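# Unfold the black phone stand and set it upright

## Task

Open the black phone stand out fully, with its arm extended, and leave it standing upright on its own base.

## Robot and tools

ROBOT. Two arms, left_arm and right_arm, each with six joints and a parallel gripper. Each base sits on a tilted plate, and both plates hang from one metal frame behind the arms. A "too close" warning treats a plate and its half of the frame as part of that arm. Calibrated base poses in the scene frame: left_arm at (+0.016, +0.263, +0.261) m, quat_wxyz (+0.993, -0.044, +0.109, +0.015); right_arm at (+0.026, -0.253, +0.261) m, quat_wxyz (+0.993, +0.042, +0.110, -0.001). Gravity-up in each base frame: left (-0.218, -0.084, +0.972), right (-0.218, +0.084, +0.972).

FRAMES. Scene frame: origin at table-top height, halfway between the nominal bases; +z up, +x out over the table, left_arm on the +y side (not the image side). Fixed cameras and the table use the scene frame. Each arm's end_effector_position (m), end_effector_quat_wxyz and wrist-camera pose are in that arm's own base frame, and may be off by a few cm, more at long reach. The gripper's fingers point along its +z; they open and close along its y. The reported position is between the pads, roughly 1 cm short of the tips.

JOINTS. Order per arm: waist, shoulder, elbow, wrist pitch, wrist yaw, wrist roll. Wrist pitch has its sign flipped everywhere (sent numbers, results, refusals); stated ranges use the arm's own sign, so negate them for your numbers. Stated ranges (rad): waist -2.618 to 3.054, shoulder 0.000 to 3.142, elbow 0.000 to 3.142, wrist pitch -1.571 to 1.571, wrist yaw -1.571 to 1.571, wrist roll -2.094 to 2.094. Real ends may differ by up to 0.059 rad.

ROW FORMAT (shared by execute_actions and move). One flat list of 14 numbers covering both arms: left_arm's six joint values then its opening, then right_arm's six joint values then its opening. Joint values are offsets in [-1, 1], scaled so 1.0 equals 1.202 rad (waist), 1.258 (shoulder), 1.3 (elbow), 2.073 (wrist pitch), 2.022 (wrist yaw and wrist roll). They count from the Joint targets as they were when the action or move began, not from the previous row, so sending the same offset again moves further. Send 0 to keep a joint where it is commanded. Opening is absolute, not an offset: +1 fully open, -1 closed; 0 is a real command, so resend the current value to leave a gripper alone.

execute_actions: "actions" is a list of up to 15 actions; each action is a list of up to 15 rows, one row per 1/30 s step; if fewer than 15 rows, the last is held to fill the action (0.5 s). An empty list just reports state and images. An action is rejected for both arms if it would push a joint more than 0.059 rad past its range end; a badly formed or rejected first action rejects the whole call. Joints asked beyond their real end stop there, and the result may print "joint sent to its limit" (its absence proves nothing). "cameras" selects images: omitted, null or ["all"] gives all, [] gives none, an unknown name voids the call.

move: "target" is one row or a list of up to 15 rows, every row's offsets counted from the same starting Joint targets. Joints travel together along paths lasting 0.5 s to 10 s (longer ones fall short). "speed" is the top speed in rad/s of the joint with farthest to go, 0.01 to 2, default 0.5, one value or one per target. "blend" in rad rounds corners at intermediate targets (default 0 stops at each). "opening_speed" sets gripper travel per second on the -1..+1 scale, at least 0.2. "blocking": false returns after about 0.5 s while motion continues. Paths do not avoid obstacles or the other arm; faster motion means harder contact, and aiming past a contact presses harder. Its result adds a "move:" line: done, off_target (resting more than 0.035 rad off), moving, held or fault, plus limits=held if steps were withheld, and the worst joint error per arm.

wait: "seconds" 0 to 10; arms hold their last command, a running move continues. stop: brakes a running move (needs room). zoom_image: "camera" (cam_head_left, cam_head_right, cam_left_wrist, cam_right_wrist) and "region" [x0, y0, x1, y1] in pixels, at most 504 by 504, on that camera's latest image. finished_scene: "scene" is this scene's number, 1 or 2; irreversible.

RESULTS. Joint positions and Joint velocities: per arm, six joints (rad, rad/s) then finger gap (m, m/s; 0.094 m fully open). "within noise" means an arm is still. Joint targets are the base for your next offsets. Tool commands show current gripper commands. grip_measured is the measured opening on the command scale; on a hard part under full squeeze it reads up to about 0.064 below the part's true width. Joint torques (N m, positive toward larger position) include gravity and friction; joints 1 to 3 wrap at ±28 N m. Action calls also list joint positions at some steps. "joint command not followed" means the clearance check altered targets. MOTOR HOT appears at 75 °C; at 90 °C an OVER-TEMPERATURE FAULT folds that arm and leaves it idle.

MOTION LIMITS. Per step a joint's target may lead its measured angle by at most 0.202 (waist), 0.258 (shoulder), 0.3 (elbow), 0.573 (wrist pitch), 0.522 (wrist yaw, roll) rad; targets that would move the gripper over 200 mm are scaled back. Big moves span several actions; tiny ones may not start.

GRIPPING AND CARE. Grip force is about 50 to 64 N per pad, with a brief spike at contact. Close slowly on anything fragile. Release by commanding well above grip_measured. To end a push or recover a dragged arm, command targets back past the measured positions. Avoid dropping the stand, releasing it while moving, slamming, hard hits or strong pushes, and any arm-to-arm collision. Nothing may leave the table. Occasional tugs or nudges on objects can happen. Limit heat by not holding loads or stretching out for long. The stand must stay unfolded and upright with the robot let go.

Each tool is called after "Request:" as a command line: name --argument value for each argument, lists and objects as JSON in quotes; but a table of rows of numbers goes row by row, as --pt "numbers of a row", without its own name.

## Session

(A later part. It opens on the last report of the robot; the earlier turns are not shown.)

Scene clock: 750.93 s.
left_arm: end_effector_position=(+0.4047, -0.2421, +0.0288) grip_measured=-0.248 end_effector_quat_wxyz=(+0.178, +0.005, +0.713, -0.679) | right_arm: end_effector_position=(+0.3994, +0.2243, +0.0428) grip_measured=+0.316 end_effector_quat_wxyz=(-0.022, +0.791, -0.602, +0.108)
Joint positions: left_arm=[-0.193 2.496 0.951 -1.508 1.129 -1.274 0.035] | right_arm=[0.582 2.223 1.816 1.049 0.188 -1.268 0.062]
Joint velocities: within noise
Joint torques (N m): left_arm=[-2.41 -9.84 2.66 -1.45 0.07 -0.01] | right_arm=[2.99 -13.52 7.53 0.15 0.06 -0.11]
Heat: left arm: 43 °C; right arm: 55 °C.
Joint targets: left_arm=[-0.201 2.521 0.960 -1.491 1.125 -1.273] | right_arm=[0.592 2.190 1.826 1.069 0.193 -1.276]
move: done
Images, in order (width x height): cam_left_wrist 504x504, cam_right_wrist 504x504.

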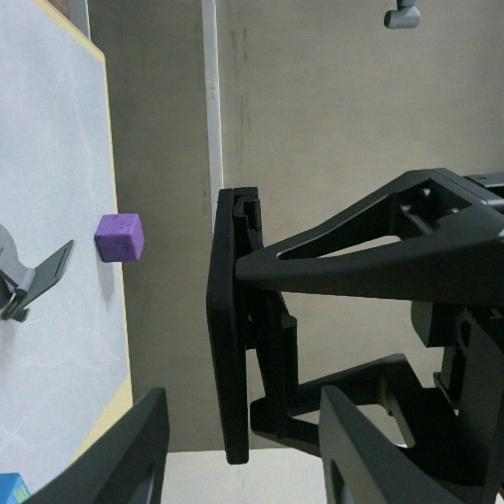

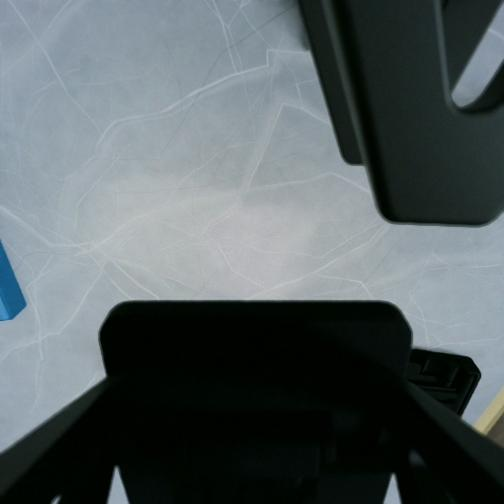

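Request:
move --target '[-0.0562,0.0268,-0.0363,-0.0357,-0.033,-0.0321,-0.25,0,0,0,0,0,0,0.2]' --speed 0.15 --cameras '["cam_left_wrist","cam_right_wrist"]'

Request:
zoom_image --camera "cam_left_wrist" --region '[100, 100, 460, 460]'

Scene clock: 786.43 s.
left_arm: end_effector_position=(+0.3884, -0.2633, +0.0131) grip_measured=-0.248 end_effector_quat_wxyz=(+0.148, -0.024, +0.717, -0.681) | right_arm: end_effector_position=(+0.3994, +0.2243, +0.0428) grip_measured=+0.316 end_effector_quat_wxyz=(-0.022, +0.791, -0.602, +0.108)
Joint positions: left_arm=[-0.26 2.533 0.919 -1.555 1.063 -1.339 0.035] | right_arm=[0.582 2.223 1.816 1.049 0.188 -1.268 0.062]
Joint velocities: within noise
Joint torques (N m): left_arm=[-2.41 -10.14 1.36 -1.7 0.15 0] | right_arm=[2.8 -13.53 7.46 0.13 0.07 -0.11]
Heat: left arm: 45 °C; right arm: 57 °C.
Joint targets: left_arm=[-0.269 2.555 0.913 -1.565 1.059 -1.338] | right_arm=[0.592 2.190 1.826 1.069 0.193 -1.276]
move: done
Images, in order (width x height): cam_left_wrist 504x504, cam_right_wrist 504x504.

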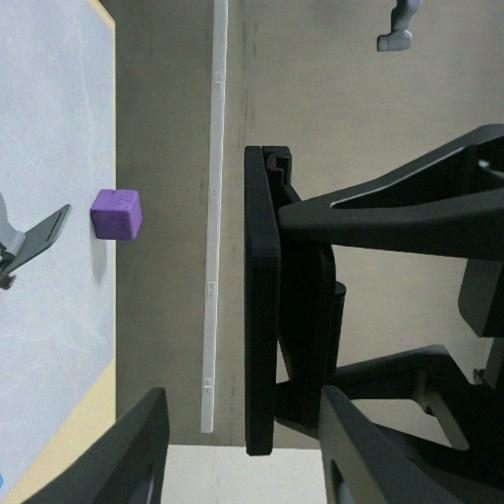

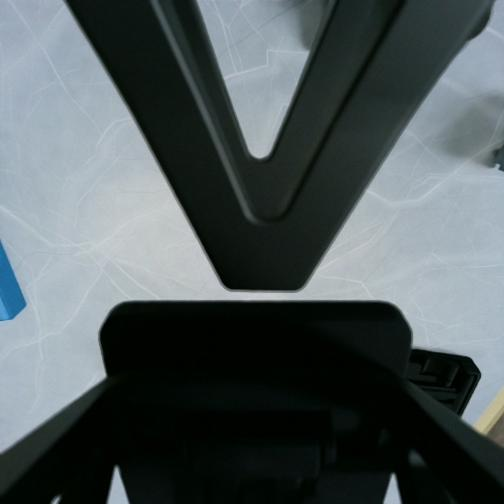

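Scaled by 1.400 from the camera's 504x504 image, which has a finer 720x720 frame.

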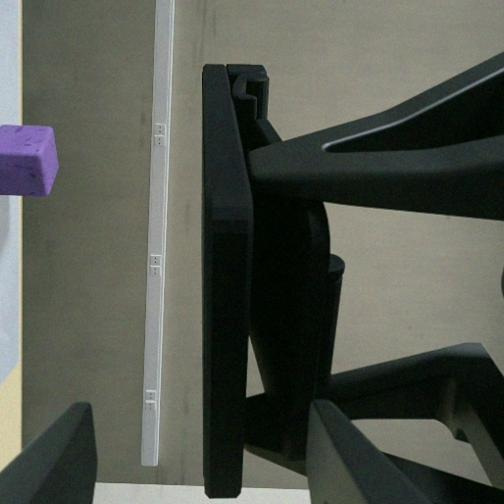

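Request:
move --target '[-0.0445,-0.0044,0.0199,0.015,-0.027,-0.0035,-0.36,0,0,0,0,0,0,0.2]' --speed 0.1 --cameras '["cam_left_wrist","cam_right_wrist"]'

Request:
zoom_image --camera "cam_left_wrist" --region '[100, 144, 460, 504]'

Scene clock: 808.03 s.
left_arm: end_effector_position=(+0.3862, -0.2815, +0.0143) grip_measured=-0.358 end_effector_quat_wxyz=(+0.149, -0.025, +0.716, -0.681) | right_arm: end_effector_position=(+0.3994, +0.2243, +0.0428) grip_measured=+0.316 end_effector_quat_wxyz=(-0.022, +0.791, -0.602, +0.108)
Joint positions: left_arm=[-0.311 2.533 0.93 -1.551 1.008 -1.346 0.03] | right_arm=[0.582 2.223 1.816 1.049 0.188 -1.269 0.062]
Joint velocities: within noise
Joint torques (N m): left_arm=[-2.71 -10.69 2.44 -1.53 0.12 0.01] | right_arm=[2.85 -13.75 7.57 0.17 0.09 -0.13]
Heat: left arm: 44 °C; right arm: 58 °C.
Joint targets: left_arm=[-0.322 2.550 0.939 -1.534 1.004 -1.345] | right_arm=[0.592 2.190 1.826 1.069 0.193 -1.276]
move: done
Images, in order (width x height): cam_left_wrist 504x504, cam_right_wrist 504x504.

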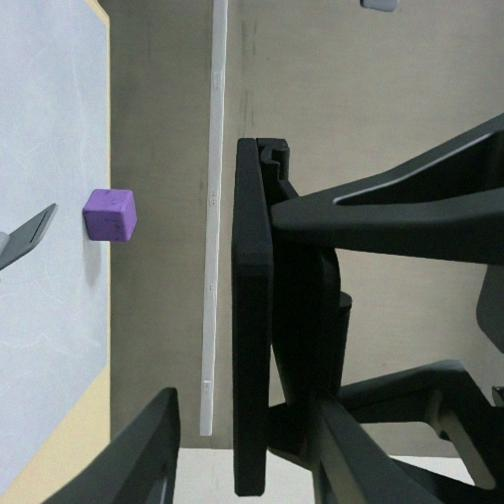

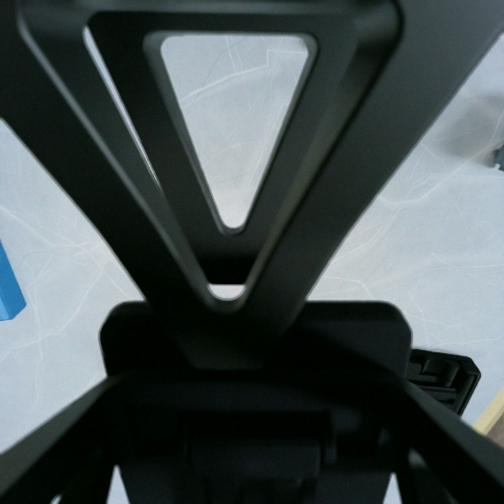

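Scaled by 1.400 from the camera's 504x504 image, which has a finer 720x720 frame.

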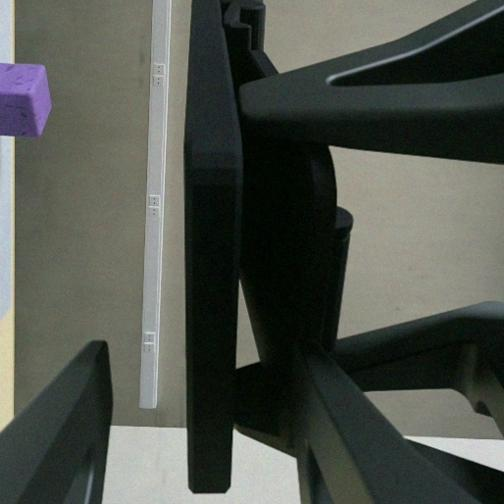

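Request:
move --target '[0,0,0,0,0,0,-0.95,0,0,0,0,0,0,0.2]' --opening_speed 0.3 --cameras '["cam_left_wrist","cam_right_wrist"]'

Scene clock: 815.70 s.
left_arm: end_effector_position=(+0.3864, -0.2815, +0.0141) grip_measured=-0.358 end_effector_quat_wxyz=(+0.149, -0.026, +0.716, -0.681) | right_arm: end_effector_position=(+0.3994, +0.2243, +0.0428) grip_measured=+0.316 end_effector_quat_wxyz=(-0.022, +0.791, -0.602, +0.108)
Joint positions: left_arm=[-0.311 2.533 0.93 -1.55 1.007 -1.347 0.03] | right_arm=[0.582 2.223 1.816 1.049 0.188 -1.269 0.062]
Joint velocities: within noise
Joint torques (N m): left_arm=[-2.86 -10.4 2.59 -1.56 0.07 -0.01] | right_arm=[2.91 -13.53 7.5 0.17 0.07 -0.11]
Heat: left arm: no reading; right arm: no reading.
Joint targets: left_arm=[-0.322 2.550 0.939 -1.534 1.004 -1.345] | right_arm=[0.592 2.190 1.826 1.069 0.193 -1.276]
Tool commands: left_gripper/opening=-0.36 right_gripper/opening=+0.2
NO CONTROL: MOTORS OFF. The power of the arms went off while the arms waited for this call, through no command of yours: the arms are limp, and their grippers may let go. The readings of the arms here are old: from when control was lost, or earlier. Any pictures here may show the arms still falling. What the arms strike, push or drop without control can cost score or fail the task. If the arms hit each other without control, that can cost score but does not end the scene. A move or wait that this ends or prevents says "fault": that word means this event, not a fault of the arms. Your reply's later calls are not run. Nothing of this call ran. The arms run no command until a result says that a person gave control back. To wait, call execute_actions with no actions, or call wait: whatever seconds a wait asks for, either call returns when control is back, or after at most 30 seconds. Waiting uses none of the scene's actions.
ARM HIT: the left arm and the right arm struck each other hard.
move: fault; distance from the target: no reading
Images, in order (width x height): cam_left_wrist 504x504, cam_right_wrist 504x504.

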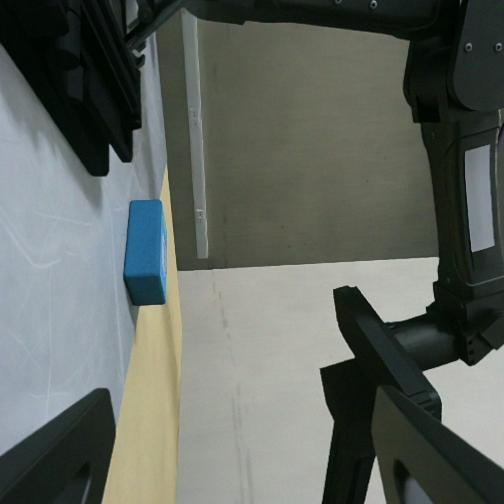

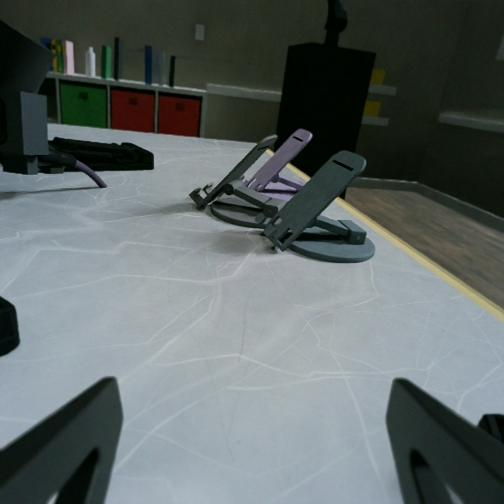

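Unfortunate event: power loss. Wait.

Request:
wait --seconds 10

Scene clock: 847.17 s.
left_arm: end_effector_position=(+0.3864, -0.2815, +0.0141) grip_measured=-0.358 end_effector_quat_wxyz=(+0.149, -0.026, +0.716, -0.681) | right_arm: end_effector_position=(+0.3994, +0.2243, +0.0428) grip_measured=+0.316 end_effector_quat_wxyz=(-0.022, +0.791, -0.602, +0.108)
Joint positions: left_arm=[-0.311 2.533 0.93 -1.55 1.007 -1.347 0.03] | right_arm=[0.582 2.223 1.816 1.049 0.188 -1.269 0.062]
Joint velocities: within noise
Joint torques (N m): left_arm=[-2.86 -10.4 2.59 -1.56 0.07 -0.01] | right_arm=[2.91 -13.53 7.5 0.17 0.07 -0.11]
Heat: left arm: no reading; right arm: no reading.
Joint targets: left_arm=[-0.322 2.550 0.939 -1.534 1.004 -1.345] | right_arm=[0.592 2.190 1.826 1.069 0.193 -1.276]
Tool commands: left_gripper/opening=-0.36 right_gripper/opening=+0.2
NO CONTROL, STILL: no person has given control back yet. The readings of the arms here are still the old ones. Call execute_actions with no actions, or call wait, again.
wait: 0.00 of 10 s (a fault stop came first)

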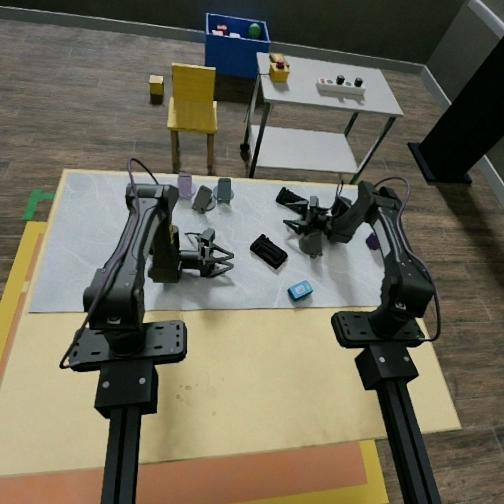

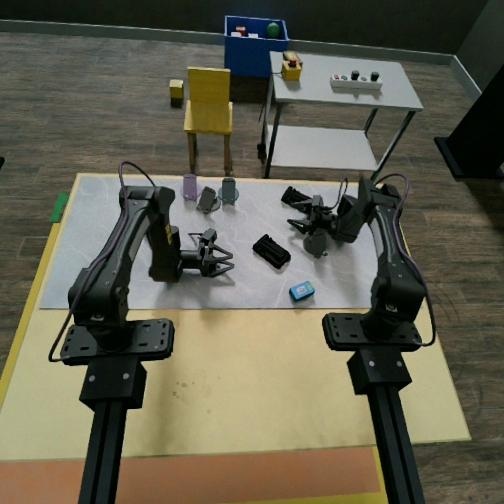

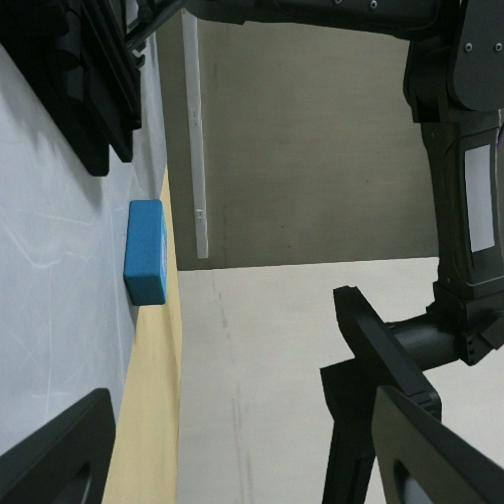

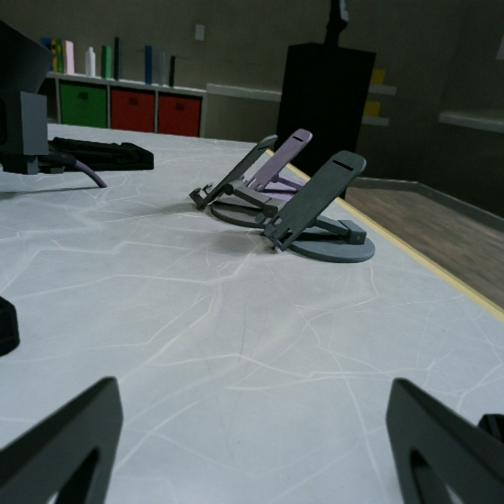

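Request:
execute_actions --actions '[]'

Request:
zoom_image --camera "cam_head_left" --region '[230, 210, 310, 290]'

Scene clock: 883.07 s.
left_arm: end_effector_position=(+0.3864, -0.2815, +0.0141) grip_measured=-0.358 end_effector_quat_wxyz=(+0.149, -0.026, +0.716, -0.681) | right_arm: end_effector_position=(+0.3994, +0.2243, +0.0428) grip_measured=+0.316 end_effector_quat_wxyz=(-0.022, +0.791, -0.602, +0.108)
Joint positions: left_arm=[-0.311 2.533 0.93 -1.55 1.007 -1.347 0.03] | right_arm=[0.582 2.223 1.816 1.049 0.188 -1.269 0.062]
Joint velocities: within noise
Joint torques (N m): left_arm=[-2.86 -10.4 2.59 -1.56 0.07 -0.01] | right_arm=[2.91 -13.53 7.5 0.17 0.07 -0.11]
Heat: left arm: no reading; right arm: no reading.
Joint targets: left_arm=[-0.322 2.550 0.939 -1.534 1.004 -1.345] | right_arm=[0.592 2.190 1.826 1.069 0.193 -1.276]
Tool commands: left_gripper/opening=-0.36 right_gripper/opening=+0.2
NO CONTROL, STILL: no person has given control back yet. The readings of the arms here are still the old ones. Call execute_actions with no actions, or call wait, again.

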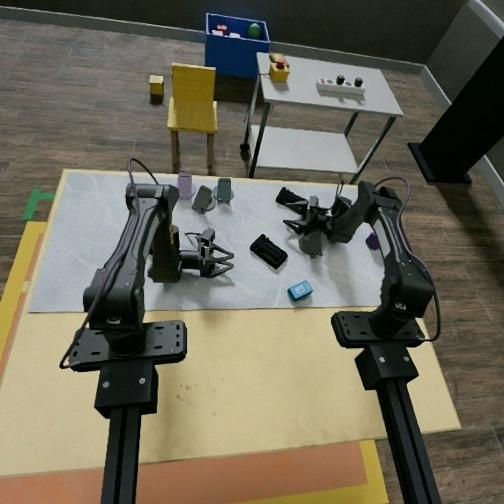

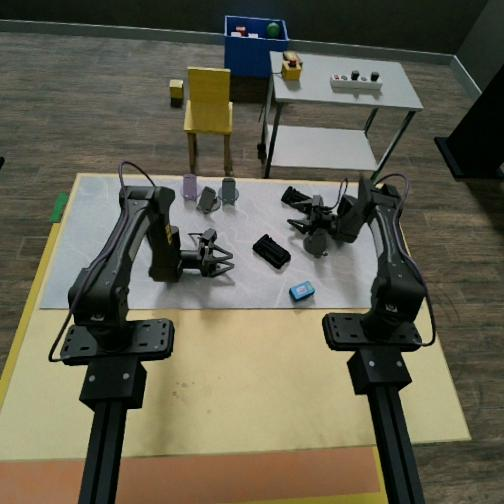

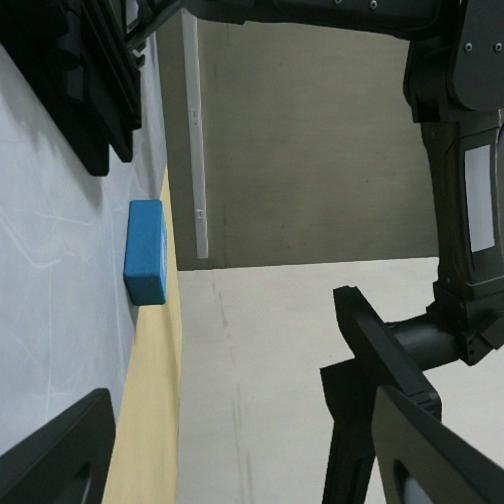

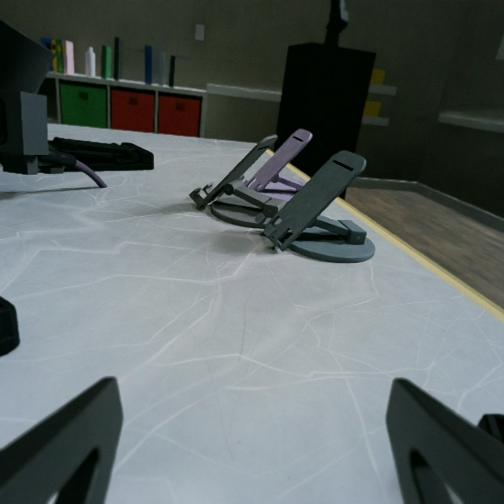

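Scaled by 6.300 from the camera's 504x504 image, which has a finer 720x720 frame.

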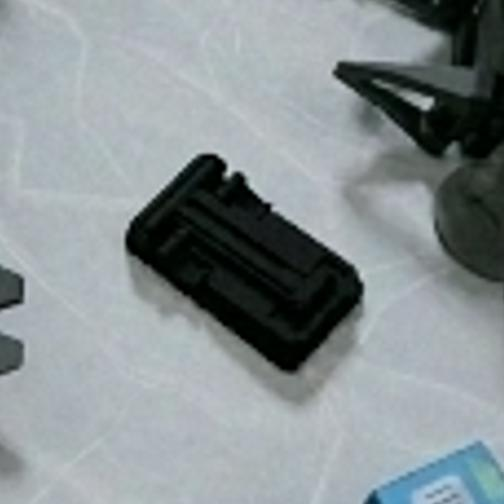

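Request:
wait --seconds 10 --cameras '[]'

Scene clock: 893.60 s.
left_arm: end_effector_position=(+0.3127, -0.2157, -0.1549) grip_measured=+0.275 end_effector_quat_wxyz=(+0.020, +0.111, +0.697, -0.708) | right_arm: end_effector_position=(+0.5170, +0.0690, -0.1156) grip_measured=+0.367 end_effector_quat_wxyz=(+0.619, -0.526, +0.475, +0.339)
Joint positions: left_arm=[-0.119 3.151 1.286 -1.579 1.582 -1.099 0.06] | right_arm=[-0.218 3.146 1.903 -0.962 -1.555 -0.616 0.064]
Joint velocities: within noise
Joint torques (N m): left_arm=[-0.06 -0.1 0.06 0.13 0.02 0.04] | right_arm=[-0.09 0.03 0.03 0.16 0.05 -0.03]
Heat: left arm: 37 °C; right arm: 44 °C.
Joint targets: left_arm=[-0.119 3.151 1.286 -1.578 1.582 -1.099] | right_arm=[-0.218 3.144 1.903 -0.962 -1.555 -0.616]
Tool commands: left_gripper/opening=+0.275361 right_gripper/opening=+0.366679
CONTROL GIVEN BACK BY A PERSON. The power is on again. The arms and their grippers hold where they came to rest, not your last command. Their grippers do not squeeze until commanded. The arms may rest on the table, on a part, on each other or against the robot's own body, stand at a joint limit or lie folded up, and parts may have moved. Move slowly at first; if an arm does not follow, try another direction. If the arms lie on each other, part them first: a hard hit or press between them can now end the scene. Commands run again from your next reply on.
wait: 0.00 of 10 s (a fault stop came first)
No camera images: "cameras" was empty.

Request:
move --target '[0,-0.16,0,0,0,0,0.4,0,-0.16,0,0,0,0,0.6]' --speed 0.3

Scene clock: 899.20 s.
left_arm: end_effector_position=(+0.3552, -0.2227, -0.0920) grip_measured=+0.398 end_effector_quat_wxyz=(+0.082, +0.175, +0.685, -0.703) | right_arm: end_effector_position=(+0.5513, +0.0614, -0.0248) grip_measured=+0.597 end_effector_quat_wxyz=(+0.650, -0.569, +0.420, +0.278)
Joint positions: left_arm=[-0.123 2.964 1.281 -1.582 1.583 -1.103 0.066] | right_arm=[-0.218 2.964 1.907 -0.975 -1.557 -0.612 0.075]
Joint velocities: within noise
Joint torques (N m): left_arm=[-1.24 -13.59 1.37 -1.26 0.15 0.09] | right_arm=[0.64 -13.97 4.52 -0.93 -0.17 -0.08]
Heat: left arm: 39 °C; right arm: 47 °C.
Joint targets: left_arm=[-0.119 2.949 1.286 -1.578 1.582 -1.099] | right_arm=[-0.218 2.942 1.903 -0.962 -1.555 -0.616]
CONTROL GIVEN BACK BY A PERSON, as an earlier result said. Commands run again.
move: done

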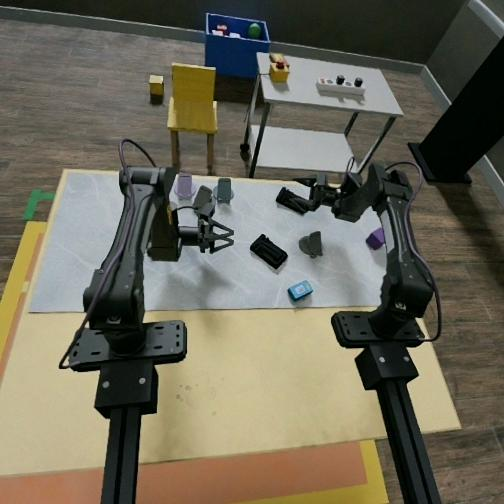

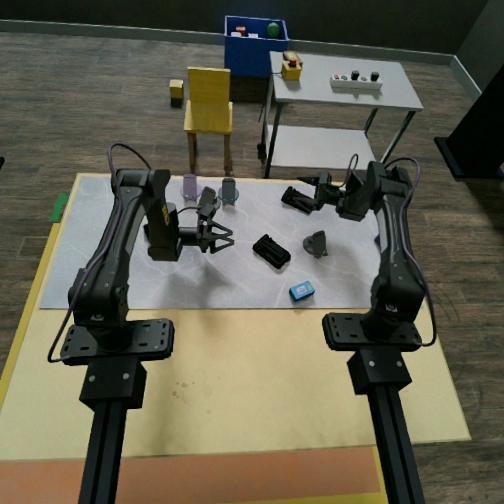

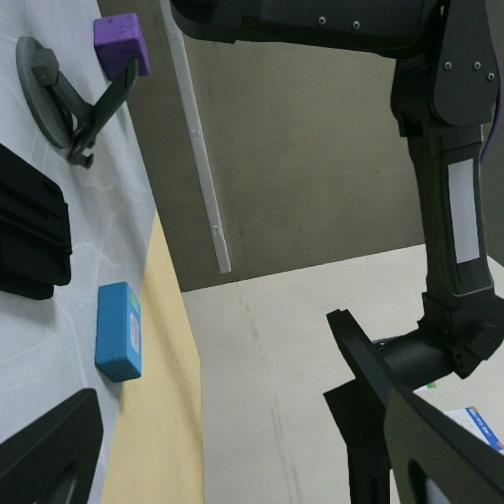

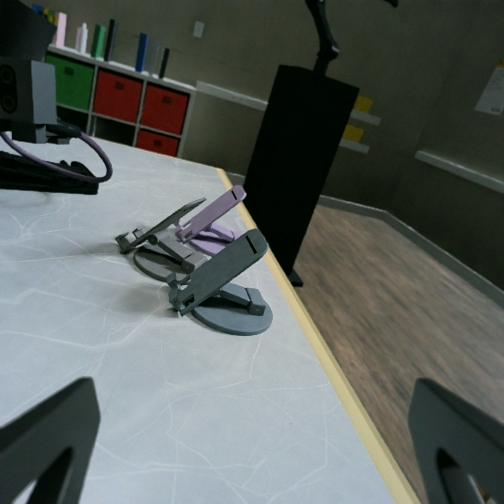

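Request:
move --target '[0.422,-0.43,-0.495,0.103,-0.04,0.554,1.0,0,0,0,0,0,0,1.0]' --speed 0.6 --cameras '["cam_left_wrist"]'

Request:
move --target '[0,0,0,0,0,0,1.0,0.651,-0.661,-0.158,0.954,0.862,0.305,1.0]' --speed 0.8

Scene clock: 910.93 s.
left_arm: end_effector_position=(+0.3482, -0.0498, +0.0077) grip_measured=+0.998 end_effector_quat_wxyz=(+0.510, +0.259, +0.668, -0.476) | right_arm: end_effector_position=(+0.5513, +0.0614, -0.0248) grip_measured=+0.997 end_effector_quat_wxyz=(+0.650, -0.569, +0.420, +0.278)
Joint positions: left_arm=[0.385 2.427 0.649 -1.386 1.501 0.012 0.094] | right_arm=[-0.218 2.964 1.907 -0.975 -1.557 -0.612 0.094]
Joint velocities: within noise
Joint torques (N m): left_arm=[0.21 -11.86 -0.13 -1.05 0.35 0.17] | right_arm=[0.72 -14.04 4.53 -0.92 -0.21 -0.08]
Heat: left arm: 41 °C; right arm: 55 °C.
Joint targets: left_arm=[0.389 2.408 0.642 -1.364 1.501 0.021] | right_arm=[-0.218 2.942 1.903 -0.962 -1.555 -0.616]
move: done
Images, in order (width x height): cam_left_wrist 504x504.

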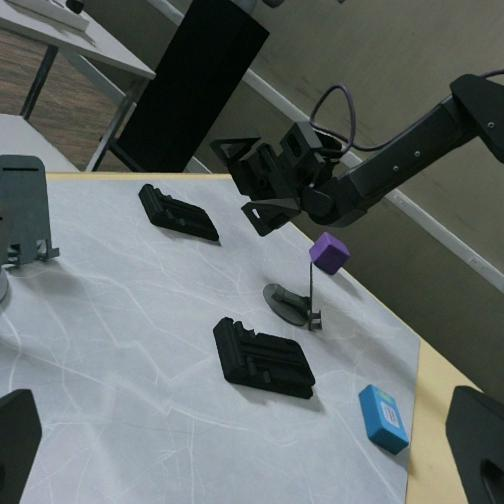

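Scene clock: 914.27 s.
left_arm: end_effector_position=(+0.3483, -0.0497, +0.0076) grip_measured=+0.998 end_effector_quat_wxyz=(+0.510, +0.259, +0.668, -0.476) | right_arm: end_effector_position=(+0.3947, +0.2121, +0.0520) grip_measured=+0.997 end_effector_quat_wxyz=(+0.096, -0.272, +0.955, -0.065)
Joint positions: left_arm=[0.385 2.427 0.649 -1.385 1.5 0.013 0.094] | right_arm=[0.561 2.141 1.718 0.998 0.178 -0.007 0.094]
Joint velocities: within noise
Joint torques (N m): left_arm=[0.2 -11.84 -0.21 -1.03 0.32 0.11] | right_arm=[2.21 -13.03 4.75 0.08 0.12 0.03]
Heat: left arm: 42 °C; right arm: 57 °C.
Joint targets: left_arm=[0.389 2.408 0.642 -1.364 1.501 0.021] | right_arm=[0.564 2.111 1.697 1.015 0.188 0.000]
move: done

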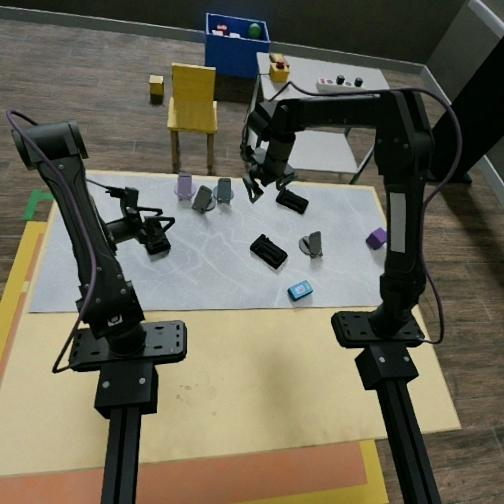

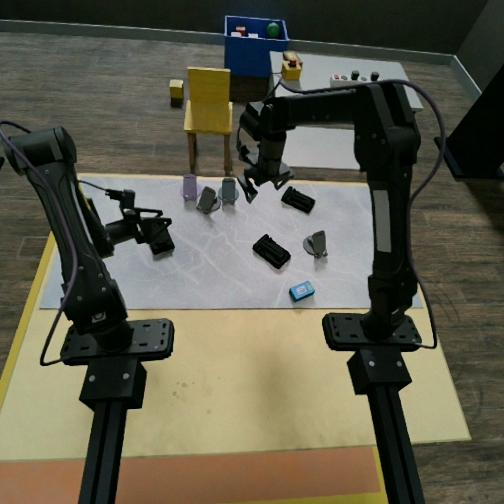

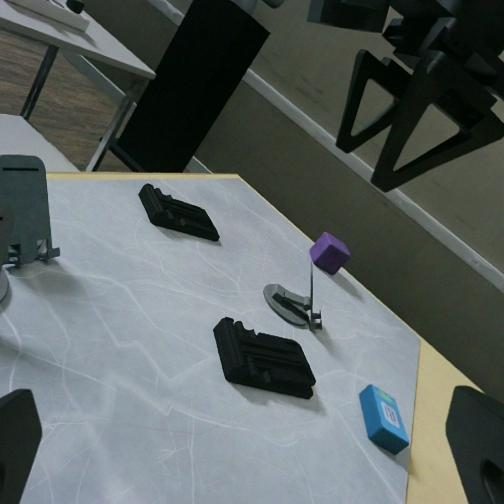

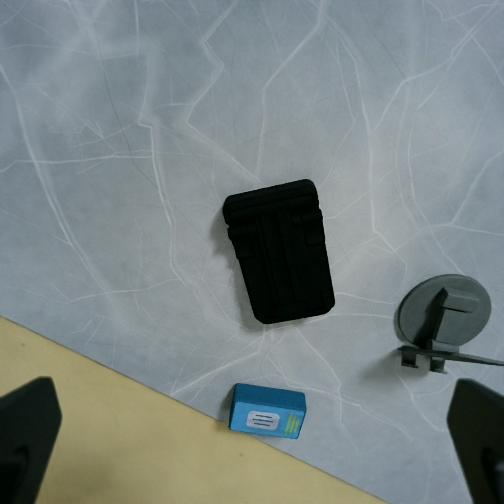

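Request:
move --target '[0,0,0,0,0,0,1.0,-0.1286,0.1966,-0.3407,-0.3464,-0.0116,-0.1788,1.0]' --speed 0.5 --cameras '["cam_right_wrist","cam_left_wrist"]'

Scene clock: 931.80 s.
left_arm: end_effector_position=(+0.3483, -0.0497, +0.0075) grip_measured=+0.998 end_effector_quat_wxyz=(+0.510, +0.259, +0.668, -0.476) | right_arm: end_effector_position=(+0.3945, +0.1402, -0.1178) grip_measured=+0.997 end_effector_quat_wxyz=(+0.095, -0.363, +0.923, -0.085)
Joint positions: left_arm=[0.385 2.427 0.649 -1.384 1.5 0.013 0.094] | right_arm=[0.414 2.332 1.263 0.316 0.176 -0.353 0.094]
Joint velocities: within noise
Joint torques (N m): left_arm=[0.36 -11.85 -0.08 -1.06 0.31 0.14] | right_arm=[1.44 -8.13 3.4 -0.29 -0.11 -0.16]
Heat: left arm: 45 °C; right arm: 61 °C.
Joint targets: left_arm=[0.389 2.408 0.642 -1.364 1.501 0.022] | right_arm=[0.410 2.358 1.255 0.297 0.164 -0.361]
move: done
Images, in order (width x height): cam_left_wrist 504x504, cam_right_wrist 504x504.

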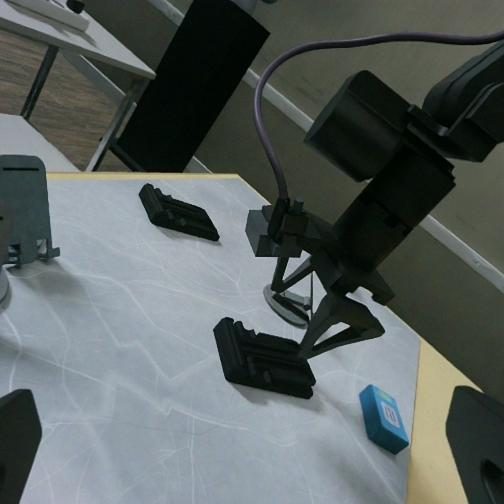

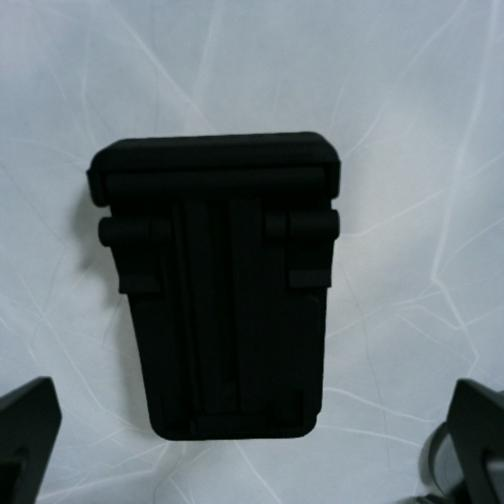

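Request:
move --target '[0,0,0,0,0,0,1.0,-0.0077,0.1342,0.0333,-0.0606,0,-0.0173,1.0]' --speed 0.25 --cameras '["cam_right_wrist"]'

Request:
move --target '[0,0,0,0,0,0,1,0,0,0,0,0,0,0.2]' --opening_speed 0.6 --cameras '["cam_right_wrist"]'

Scene clock: 948.03 s.
left_arm: end_effector_position=(+0.3483, -0.0497, +0.0075) grip_measured=+0.998 end_effector_quat_wxyz=(+0.510, +0.259, +0.668, -0.476) | right_arm: end_effector_position=(+0.3904, +0.1356, -0.1740) grip_measured=+0.997 end_effector_quat_wxyz=(+0.082, -0.378, +0.918, -0.087)
Joint positions: left_arm=[0.385 2.427 0.649 -1.384 1.5 0.013 0.094] | right_arm=[0.407 2.497 1.28 0.191 0.176 -0.388 0.094]
Joint velocities: within noise
Joint torques (N m): left_arm=[0.27 -11.88 -0.2 -1.02 0.31 0.11] | right_arm=[1.31 -7.8 4.82 -0.29 -0.11 -0.13]
Heat: left arm: 46 °C; right arm: 56 °C.
Joint targets: left_arm=[0.389 2.408 0.642 -1.364 1.501 0.022] | right_arm=[0.401 2.527 1.298 0.172 0.164 -0.396]
move: done
Images, in order (width x height): cam_right_wrist 504x504.

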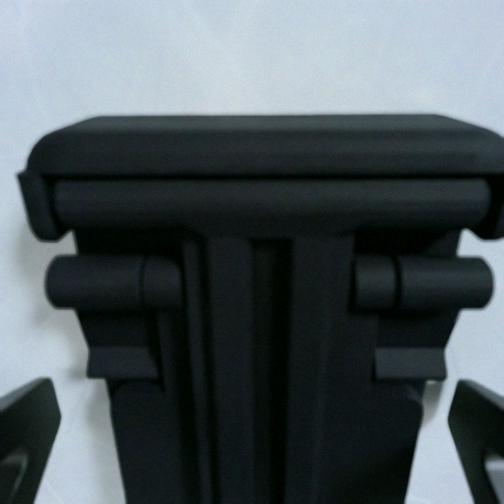

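Scene clock: 949.57 s.
left_arm: end_effector_position=(+0.3483, -0.0497, +0.0075) grip_measured=+0.998 end_effector_quat_wxyz=(+0.510, +0.259, +0.668, -0.476) | right_arm: end_effector_position=(+0.3907, +0.1357, -0.1740) grip_measured=+0.474 end_effector_quat_wxyz=(+0.083, -0.378, +0.918, -0.087)
Joint positions: left_arm=[0.385 2.427 0.649 -1.384 1.5 0.013 0.094] | right_arm=[0.407 2.497 1.28 0.189 0.176 -0.388 0.069]
Joint velocities: within noise
Joint torques (N m): left_arm=[0.13 -11.75 -0.17 -1.03 0.34 0.1] | right_arm=[1.2 -7.82 4.74 -0.28 -0.13 -0.11]
Heat: left arm: 46 °C; right arm: 56 °C.
Joint targets: left_arm=[0.389 2.408 0.642 -1.364 1.501 0.022] | right_arm=[0.401 2.527 1.298 0.172 0.164 -0.396]
move: done
Images, in order (width x height): cam_right_wrist 504x504.

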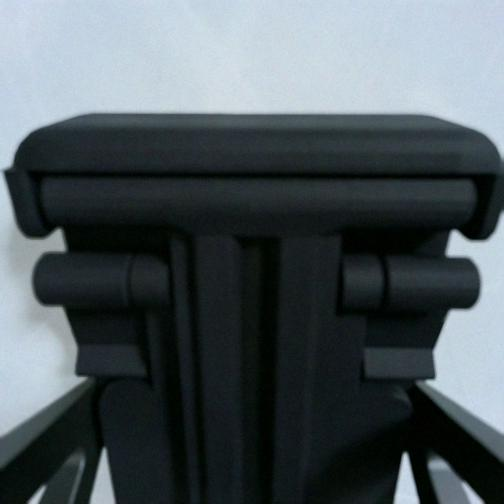

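Request:
move --pt "0 0 0 0 0 0 1 0.0075 -0.1343 -0.0331 0.0603 0 0 0.2" --pt "0 0 0 0 0 0 1 0.1015 -0.063 0.2862 0.1785 0.01 1.0 0.2" --speed '[0.3,0.9]' --cameras '[]'

Request:
move --target '[0,0,0,0,0,0,1,0,0,0,0,0,0.21,0.2]' --speed 0.8 --cameras '["cam_left_wrist","cam_right_wrist"]'

Scene clock: 963.00 s.
left_arm: end_effector_position=(+0.3483, -0.0497, +0.0075) grip_measured=+0.998 end_effector_quat_wxyz=(+0.510, +0.259, +0.668, -0.476) | right_arm: end_effector_position=(+0.4548, +0.2200, -0.0674) grip_measured=+0.473 end_effector_quat_wxyz=(+0.145, +0.529, +0.832, +0.083)
Joint positions: left_arm=[0.385 2.427 0.649 -1.384 1.5 0.013 0.094] | right_arm=[0.51 2.411 1.646 0.518 0.176 1.619 0.069]
Joint velocities: within noise
Joint torques (N m): left_arm=[0.23 -11.96 -0.24 -1.01 0.34 0.12] | right_arm=[3.1 -9.14 7.97 -0.11 0.1 0.01]
Heat: left arm: 47 °C; right arm: 53 °C.
Joint targets: left_arm=[0.389 2.408 0.642 -1.364 1.501 0.022] | right_arm=[0.522 2.448 1.670 0.542 0.185 1.626]
move: off_target (right_arm); right_arm: the shoulder is farthest, 0.037 rad from its target
No camera images: "cameras" was empty.

Scene clock: 964.40 s.
left_arm: end_effector_position=(+0.3483, -0.0497, +0.0075) grip_measured=+0.998 end_effector_quat_wxyz=(+0.510, +0.259, +0.668, -0.476) | right_arm: end_effector_position=(+0.4548, +0.2200, -0.0674) grip_measured=+0.473 end_effector_quat_wxyz=(+0.124, +0.693, +0.702, +0.111)
Joint positions: left_arm=[0.385 2.427 0.649 -1.384 1.5 0.013 0.094] | right_arm=[0.51 2.411 1.646 0.518 0.176 2.043 0.069]
Joint velocities: within noise
Joint torques (N m): left_arm=[0.12 -11.74 0.02 -1.03 0.34 0.09] | right_arm=[3.25 -8.87 8.12 -0.11 0.09 0.01]
Heat: left arm: 47 °C; right arm: 53 °C.
Joint targets: left_arm=[0.389 2.408 0.642 -1.364 1.501 0.022] | right_arm=[0.522 2.448 1.670 0.542 0.185 2.050]
move: off_target (right_arm); right_arm: the shoulder is farthest, 0.037 rad from its target
Images, in order (width x height): cam_left_wrist 504x504, cam_right_wrist 504x504.

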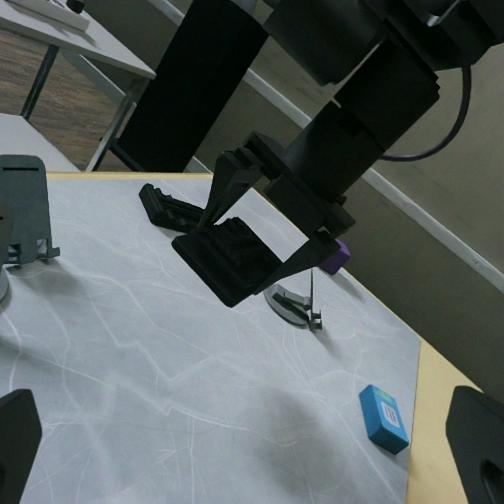

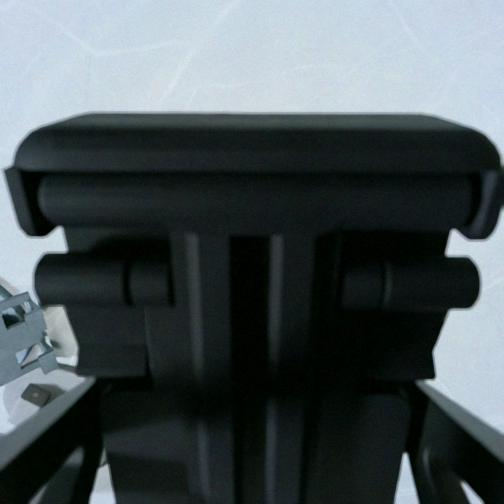

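Request:
move --target '[0,0,0,0,0,0,1,-0.0166,0.213,0.0592,-0.0434,-0.003,0,0.2]' --speed 0.25 --cameras '["cam_left_wrist"]'

Scene clock: 974.63 s.
left_arm: end_effector_position=(+0.3483, -0.0497, +0.0075) grip_measured=+0.998 end_effector_quat_wxyz=(+0.510, +0.259, +0.668, -0.476) | right_arm: end_effector_position=(+0.4408, +0.2122, -0.1667) grip_measured=+0.473 end_effector_quat_wxyz=(+0.107, +0.694, +0.710, +0.054)
Joint positions: left_arm=[0.385 2.427 0.649 -1.384 1.499 0.013 0.094] | right_arm=[0.51 2.671 1.729 0.464 0.174 2.045 0.069]
Joint velocities: within noise
Joint torques (N m): left_arm=[0.17 -11.86 -0.16 -1.02 0.33 0.12] | right_arm=[1.81 -8.57 6.52 -0.21 0.05 0.05]
Heat: left arm: 48 °C; right arm: 53 °C.
Joint targets: left_arm=[0.389 2.408 0.642 -1.364 1.501 0.022] | right_arm=[0.503 2.716 1.747 0.452 0.179 2.051]
move: off_target (right_arm); right_arm: the shoulder is farthest, 0.045 rad from its target
Images, in order (width x height): cam_left_wrist 504x504.

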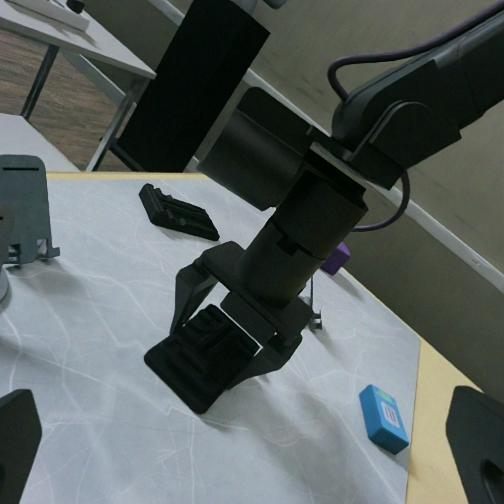

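Request:
move --target '[0,0,0,0,0,0,1,0,0,0,0,0,0,1.0]' --opening_speed 0.6 --cameras '[]'

Request:
move --pt "0 0 0 0 0 0 1 0.0166 -0.1335 -0.0592 0.0434 0.0025 0 1" --pt "0 0 0 0 0 0 1 0.0166 -0.1335 -0.0592 0.0434 0.0025 -1.0 1" --speed '[0.3,1.5]' --cameras '[]'

Request:
move --pt "0 0 0 0 0 0 1 0 0 0 0 0 -0.5173 1" --pt "0 0 0 0 0 0 1 0.0413 0.1172 0.1278 0.0139 0.0026 -0.5173 1" --speed '[1.2,0.3]' --cameras '["cam_left_wrist","cam_right_wrist"]'

Scene clock: 994.33 s.
left_arm: end_effector_position=(+0.3483, -0.0497, +0.0075) grip_measured=+0.998 end_effector_quat_wxyz=(+0.510, +0.259, +0.668, -0.476) | right_arm: end_effector_position=(+0.4401, +0.2119, -0.1696) grip_measured=+0.997 end_effector_quat_wxyz=(+0.107, +0.694, +0.710, +0.053)
Joint positions: left_arm=[0.385 2.427 0.649 -1.384 1.499 0.013 0.094] | right_arm=[0.51 2.677 1.729 0.459 0.174 2.045 0.094]
Joint velocities: within noise
Joint torques (N m): left_arm=[0.25 -11.88 0.05 -1.03 0.37 0.11] | right_arm=[1.69 -8.99 6.46 -0.15 0.07 0.03]
Heat: left arm: 48 °C; right arm: 50 °C.
Joint targets: left_arm=[0.389 2.408 0.642 -1.364 1.501 0.022] | right_arm=[0.503 2.716 1.747 0.451 0.179 2.051]
move: off_target (right_arm); right_arm: the shoulder is farthest, 0.039 rad from its target
No camera images: "cameras" was empty.

Scene clock: 997.40 s.
left_arm: end_effector_position=(+0.3483, -0.0497, +0.0075) grip_measured=+0.998 end_effector_quat_wxyz=(+0.510, +0.259, +0.668, -0.476) | right_arm: end_effector_position=(+0.4360, +0.2095, -0.1341) grip_measured=+0.997 end_effector_quat_wxyz=(+0.100, -0.226, +0.967, -0.062)
Joint positions: left_arm=[0.385 2.427 0.649 -1.384 1.499 0.013 0.094] | right_arm=[0.51 2.574 1.687 0.525 0.175 0.037 0.094]
Joint velocities: within noise
Joint torques (N m): left_arm=[0.08 -11.74 -0.1 -1.03 0.32 0.1] | right_arm=[3.32 -13.63 3.54 0.08 0.14 -0.08]
Heat: left arm: 48 °C; right arm: 52 °C.
Joint targets: left_arm=[0.389 2.408 0.642 -1.364 1.501 0.022] | right_arm=[0.523 2.548 1.670 0.541 0.184 0.028]
move: done
No camera images: "cameras" was empty.

Scene clock: 999.53 s.
left_arm: end_effector_position=(+0.3483, -0.0497, +0.0075) grip_measured=+0.998 end_effector_quat_wxyz=(+0.510, +0.259, +0.668, -0.476) | right_arm: end_effector_position=(+0.4424, +0.2411, -0.1453) grip_measured=+0.997 end_effector_quat_wxyz=(-0.063, +0.696, -0.707, +0.109)
Joint positions: left_arm=[0.385 2.427 0.649 -1.384 1.499 0.013 0.094] | right_arm=[0.563 2.661 1.812 0.551 0.186 -1.01 0.094]
Joint velocities: within noise
Joint torques (N m): left_arm=[0.44 -11.81 -0.09 -1.01 0.38 0.14] | right_arm=[3.25 -9.74 7.36 0.06 0.06 -0.12]
Heat: left arm: 48 °C; right arm: 52 °C.
Joint targets: left_arm=[0.389 2.408 0.642 -1.364 1.501 0.022] | right_arm=[0.572 2.695 1.836 0.570 0.189 -1.018]
move: done
Images, in order (width x height): cam_left_wrist 504x504, cam_right_wrist 504x504.

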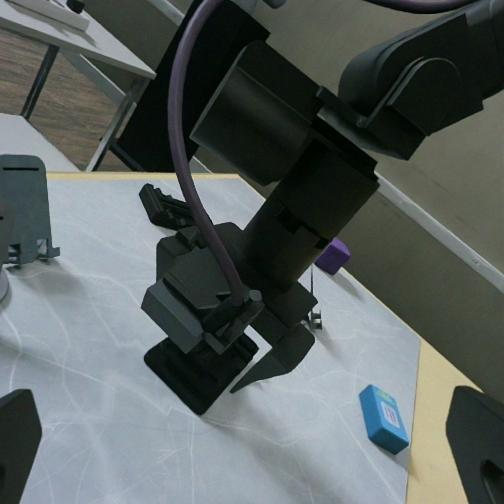

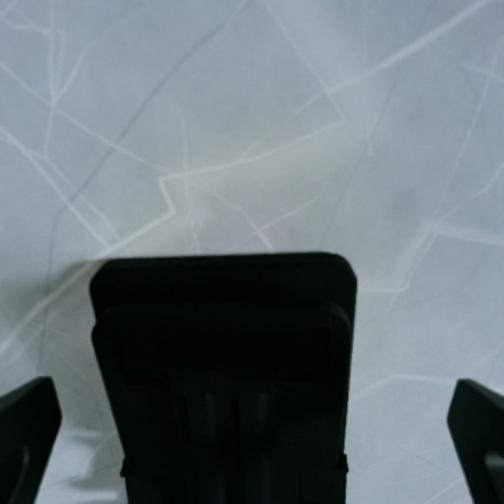

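Request:
move --target '[0,0,0,0,0,0,1,-0.0058,0.0434,0.022,-0.0126,0,-0.0183,1]' --speed 0.2 --cameras '["cam_right_wrist"]'

Scene clock: 1013.40 s.
left_arm: end_effector_position=(+0.3483, -0.0497, +0.0075) grip_measured=+0.998 end_effector_quat_wxyz=(+0.510, +0.259, +0.668, -0.476) | right_arm: end_effector_position=(+0.4392, +0.2390, -0.1642) grip_measured=+0.997 end_effector_quat_wxyz=(-0.048, +0.710, -0.694, +0.107)
Joint positions: left_arm=[0.385 2.427 0.649 -1.384 1.499 0.013 0.094] | right_arm=[0.563 2.714 1.84 0.551 0.186 -1.046 0.094]
Joint velocities: within noise
Joint torques (N m): left_arm=[0.25 -11.69 -0.14 -1.08 0.33 0.09] | right_arm=[2.85 -9.52 7.31 -0.15 0.06 -0.12]
Heat: left arm: 48 °C; right arm: 52 °C.
Joint targets: left_arm=[0.389 2.408 0.642 -1.364 1.501 0.022] | right_arm=[0.565 2.750 1.865 0.544 0.189 -1.054]
move: done
Images, in order (width x height): cam_right_wrist 504x504.

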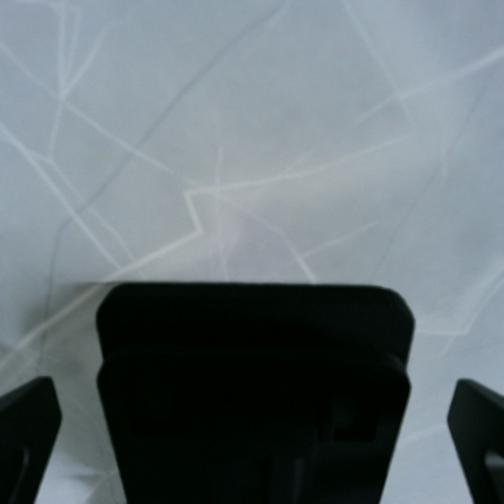

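Request:
move --target '[0,0,0,0,0,0,1,0,0,0,0,0,0,0.2]' --opening_speed 0.6 --cameras '["cam_right_wrist"]'

Scene clock: 1017.60 s.
left_arm: end_effector_position=(+0.3483, -0.0497, +0.0075) grip_measured=+0.998 end_effector_quat_wxyz=(+0.510, +0.259, +0.668, -0.476) | right_arm: end_effector_position=(+0.4392, +0.2389, -0.1642) grip_measured=+0.315 end_effector_quat_wxyz=(-0.048, +0.711, -0.693, +0.108)
Joint positions: left_arm=[0.385 2.427 0.649 -1.384 1.499 0.013 0.094] | right_arm=[0.563 2.714 1.84 0.551 0.187 -1.047 0.062]
Joint velocities: within noise
Joint torques (N m): left_arm=[0.2 -11.73 -0.2 -1.08 0.36 0.1] | right_arm=[2.67 -9.39 7.21 -0.16 0.03 -0.11]
Heat: left arm: 48 °C; right arm: 52 °C.
Joint targets: left_arm=[0.389 2.408 0.642 -1.364 1.501 0.022] | right_arm=[0.565 2.750 1.865 0.544 0.189 -1.054]
move: off_target (right_arm); right_arm: the shoulder is farthest, 0.036 rad from its target
Images, in order (width x height): cam_right_wrist 504x504.

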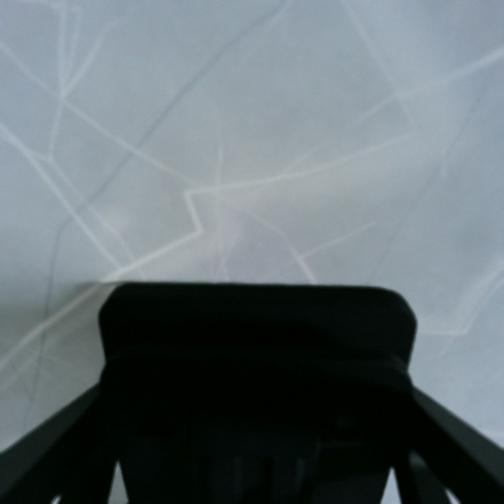

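Request:
move --target '[0,0,0,0,0,0,1,0.0225,-0.445,-0.03,0.2533,0.002,-0.11,0.2]' --speed 0.4 --cameras '[]'

Request:
move --target '[-0.401,0.0712,0.1588,-0.0926,-0.1325,-0.629,-0.25,0,0,0,0,0,0,0.2]' --speed 0.6 --cameras '["cam_left_wrist","cam_right_wrist"]'

Scene clock: 1025.73 s.
left_arm: end_effector_position=(+0.3483, -0.0497, +0.0075) grip_measured=+0.998 end_effector_quat_wxyz=(+0.510, +0.259, +0.668, -0.476) | right_arm: end_effector_position=(+0.4071, +0.2268, +0.0521) grip_measured=+0.315 end_effector_quat_wxyz=(-0.037, +0.788, -0.604, +0.113)
Joint positions: left_arm=[0.385 2.427 0.649 -1.384 1.499 0.013 0.094] | right_arm=[0.578 2.218 1.84 1.046 0.189 -1.269 0.062]
Joint velocities: within noise
Joint torques (N m): left_arm=[0.24 -11.85 -0.32 -1.05 0.35 0.08] | right_arm=[3.36 -13.31 5.38 0.14 0.06 -0.11]
Heat: left arm: 49 °C; right arm: 54 °C.
Joint targets: left_arm=[0.389 2.408 0.642 -1.364 1.501 0.022] | right_arm=[0.592 2.190 1.826 1.069 0.193 -1.277]
move: done
No camera images: "cameras" was empty.

Scene clock: 1028.70 s.
left_arm: end_effector_position=(+0.3842, -0.2015, +0.0227) grip_measured=-0.248 end_effector_quat_wxyz=(+0.167, -0.003, +0.717, -0.677) | right_arm: end_effector_position=(+0.4069, +0.2267, +0.0521) grip_measured=+0.315 end_effector_quat_wxyz=(-0.037, +0.788, -0.604, +0.113)
Joint positions: left_arm=[-0.087 2.473 0.84 -1.546 1.237 -1.251 0.035] | right_arm=[0.578 2.218 1.84 1.047 0.189 -1.269 0.062]
Joint velocities: within noise
Joint torques (N m): left_arm=[-1.76 -9.25 2.22 -1.65 0.09 0.06] | right_arm=[3.26 -13.35 5.52 0.13 0.06 -0.11]
Heat: left arm: 48 °C; right arm: 55 °C.
Joint targets: left_arm=[-0.093 2.498 0.849 -1.556 1.233 -1.250] | right_arm=[0.592 2.190 1.826 1.069 0.193 -1.277]
move: done
Images, in order (width x height): cam_left_wrist 504x504, cam_right_wrist 504x504.

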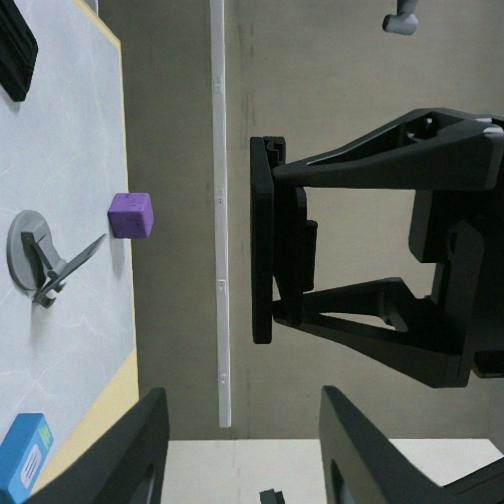

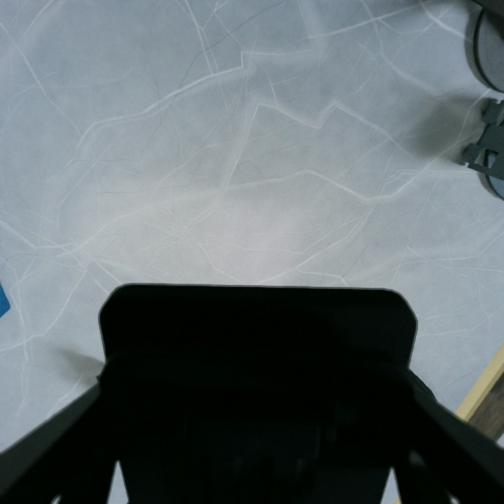

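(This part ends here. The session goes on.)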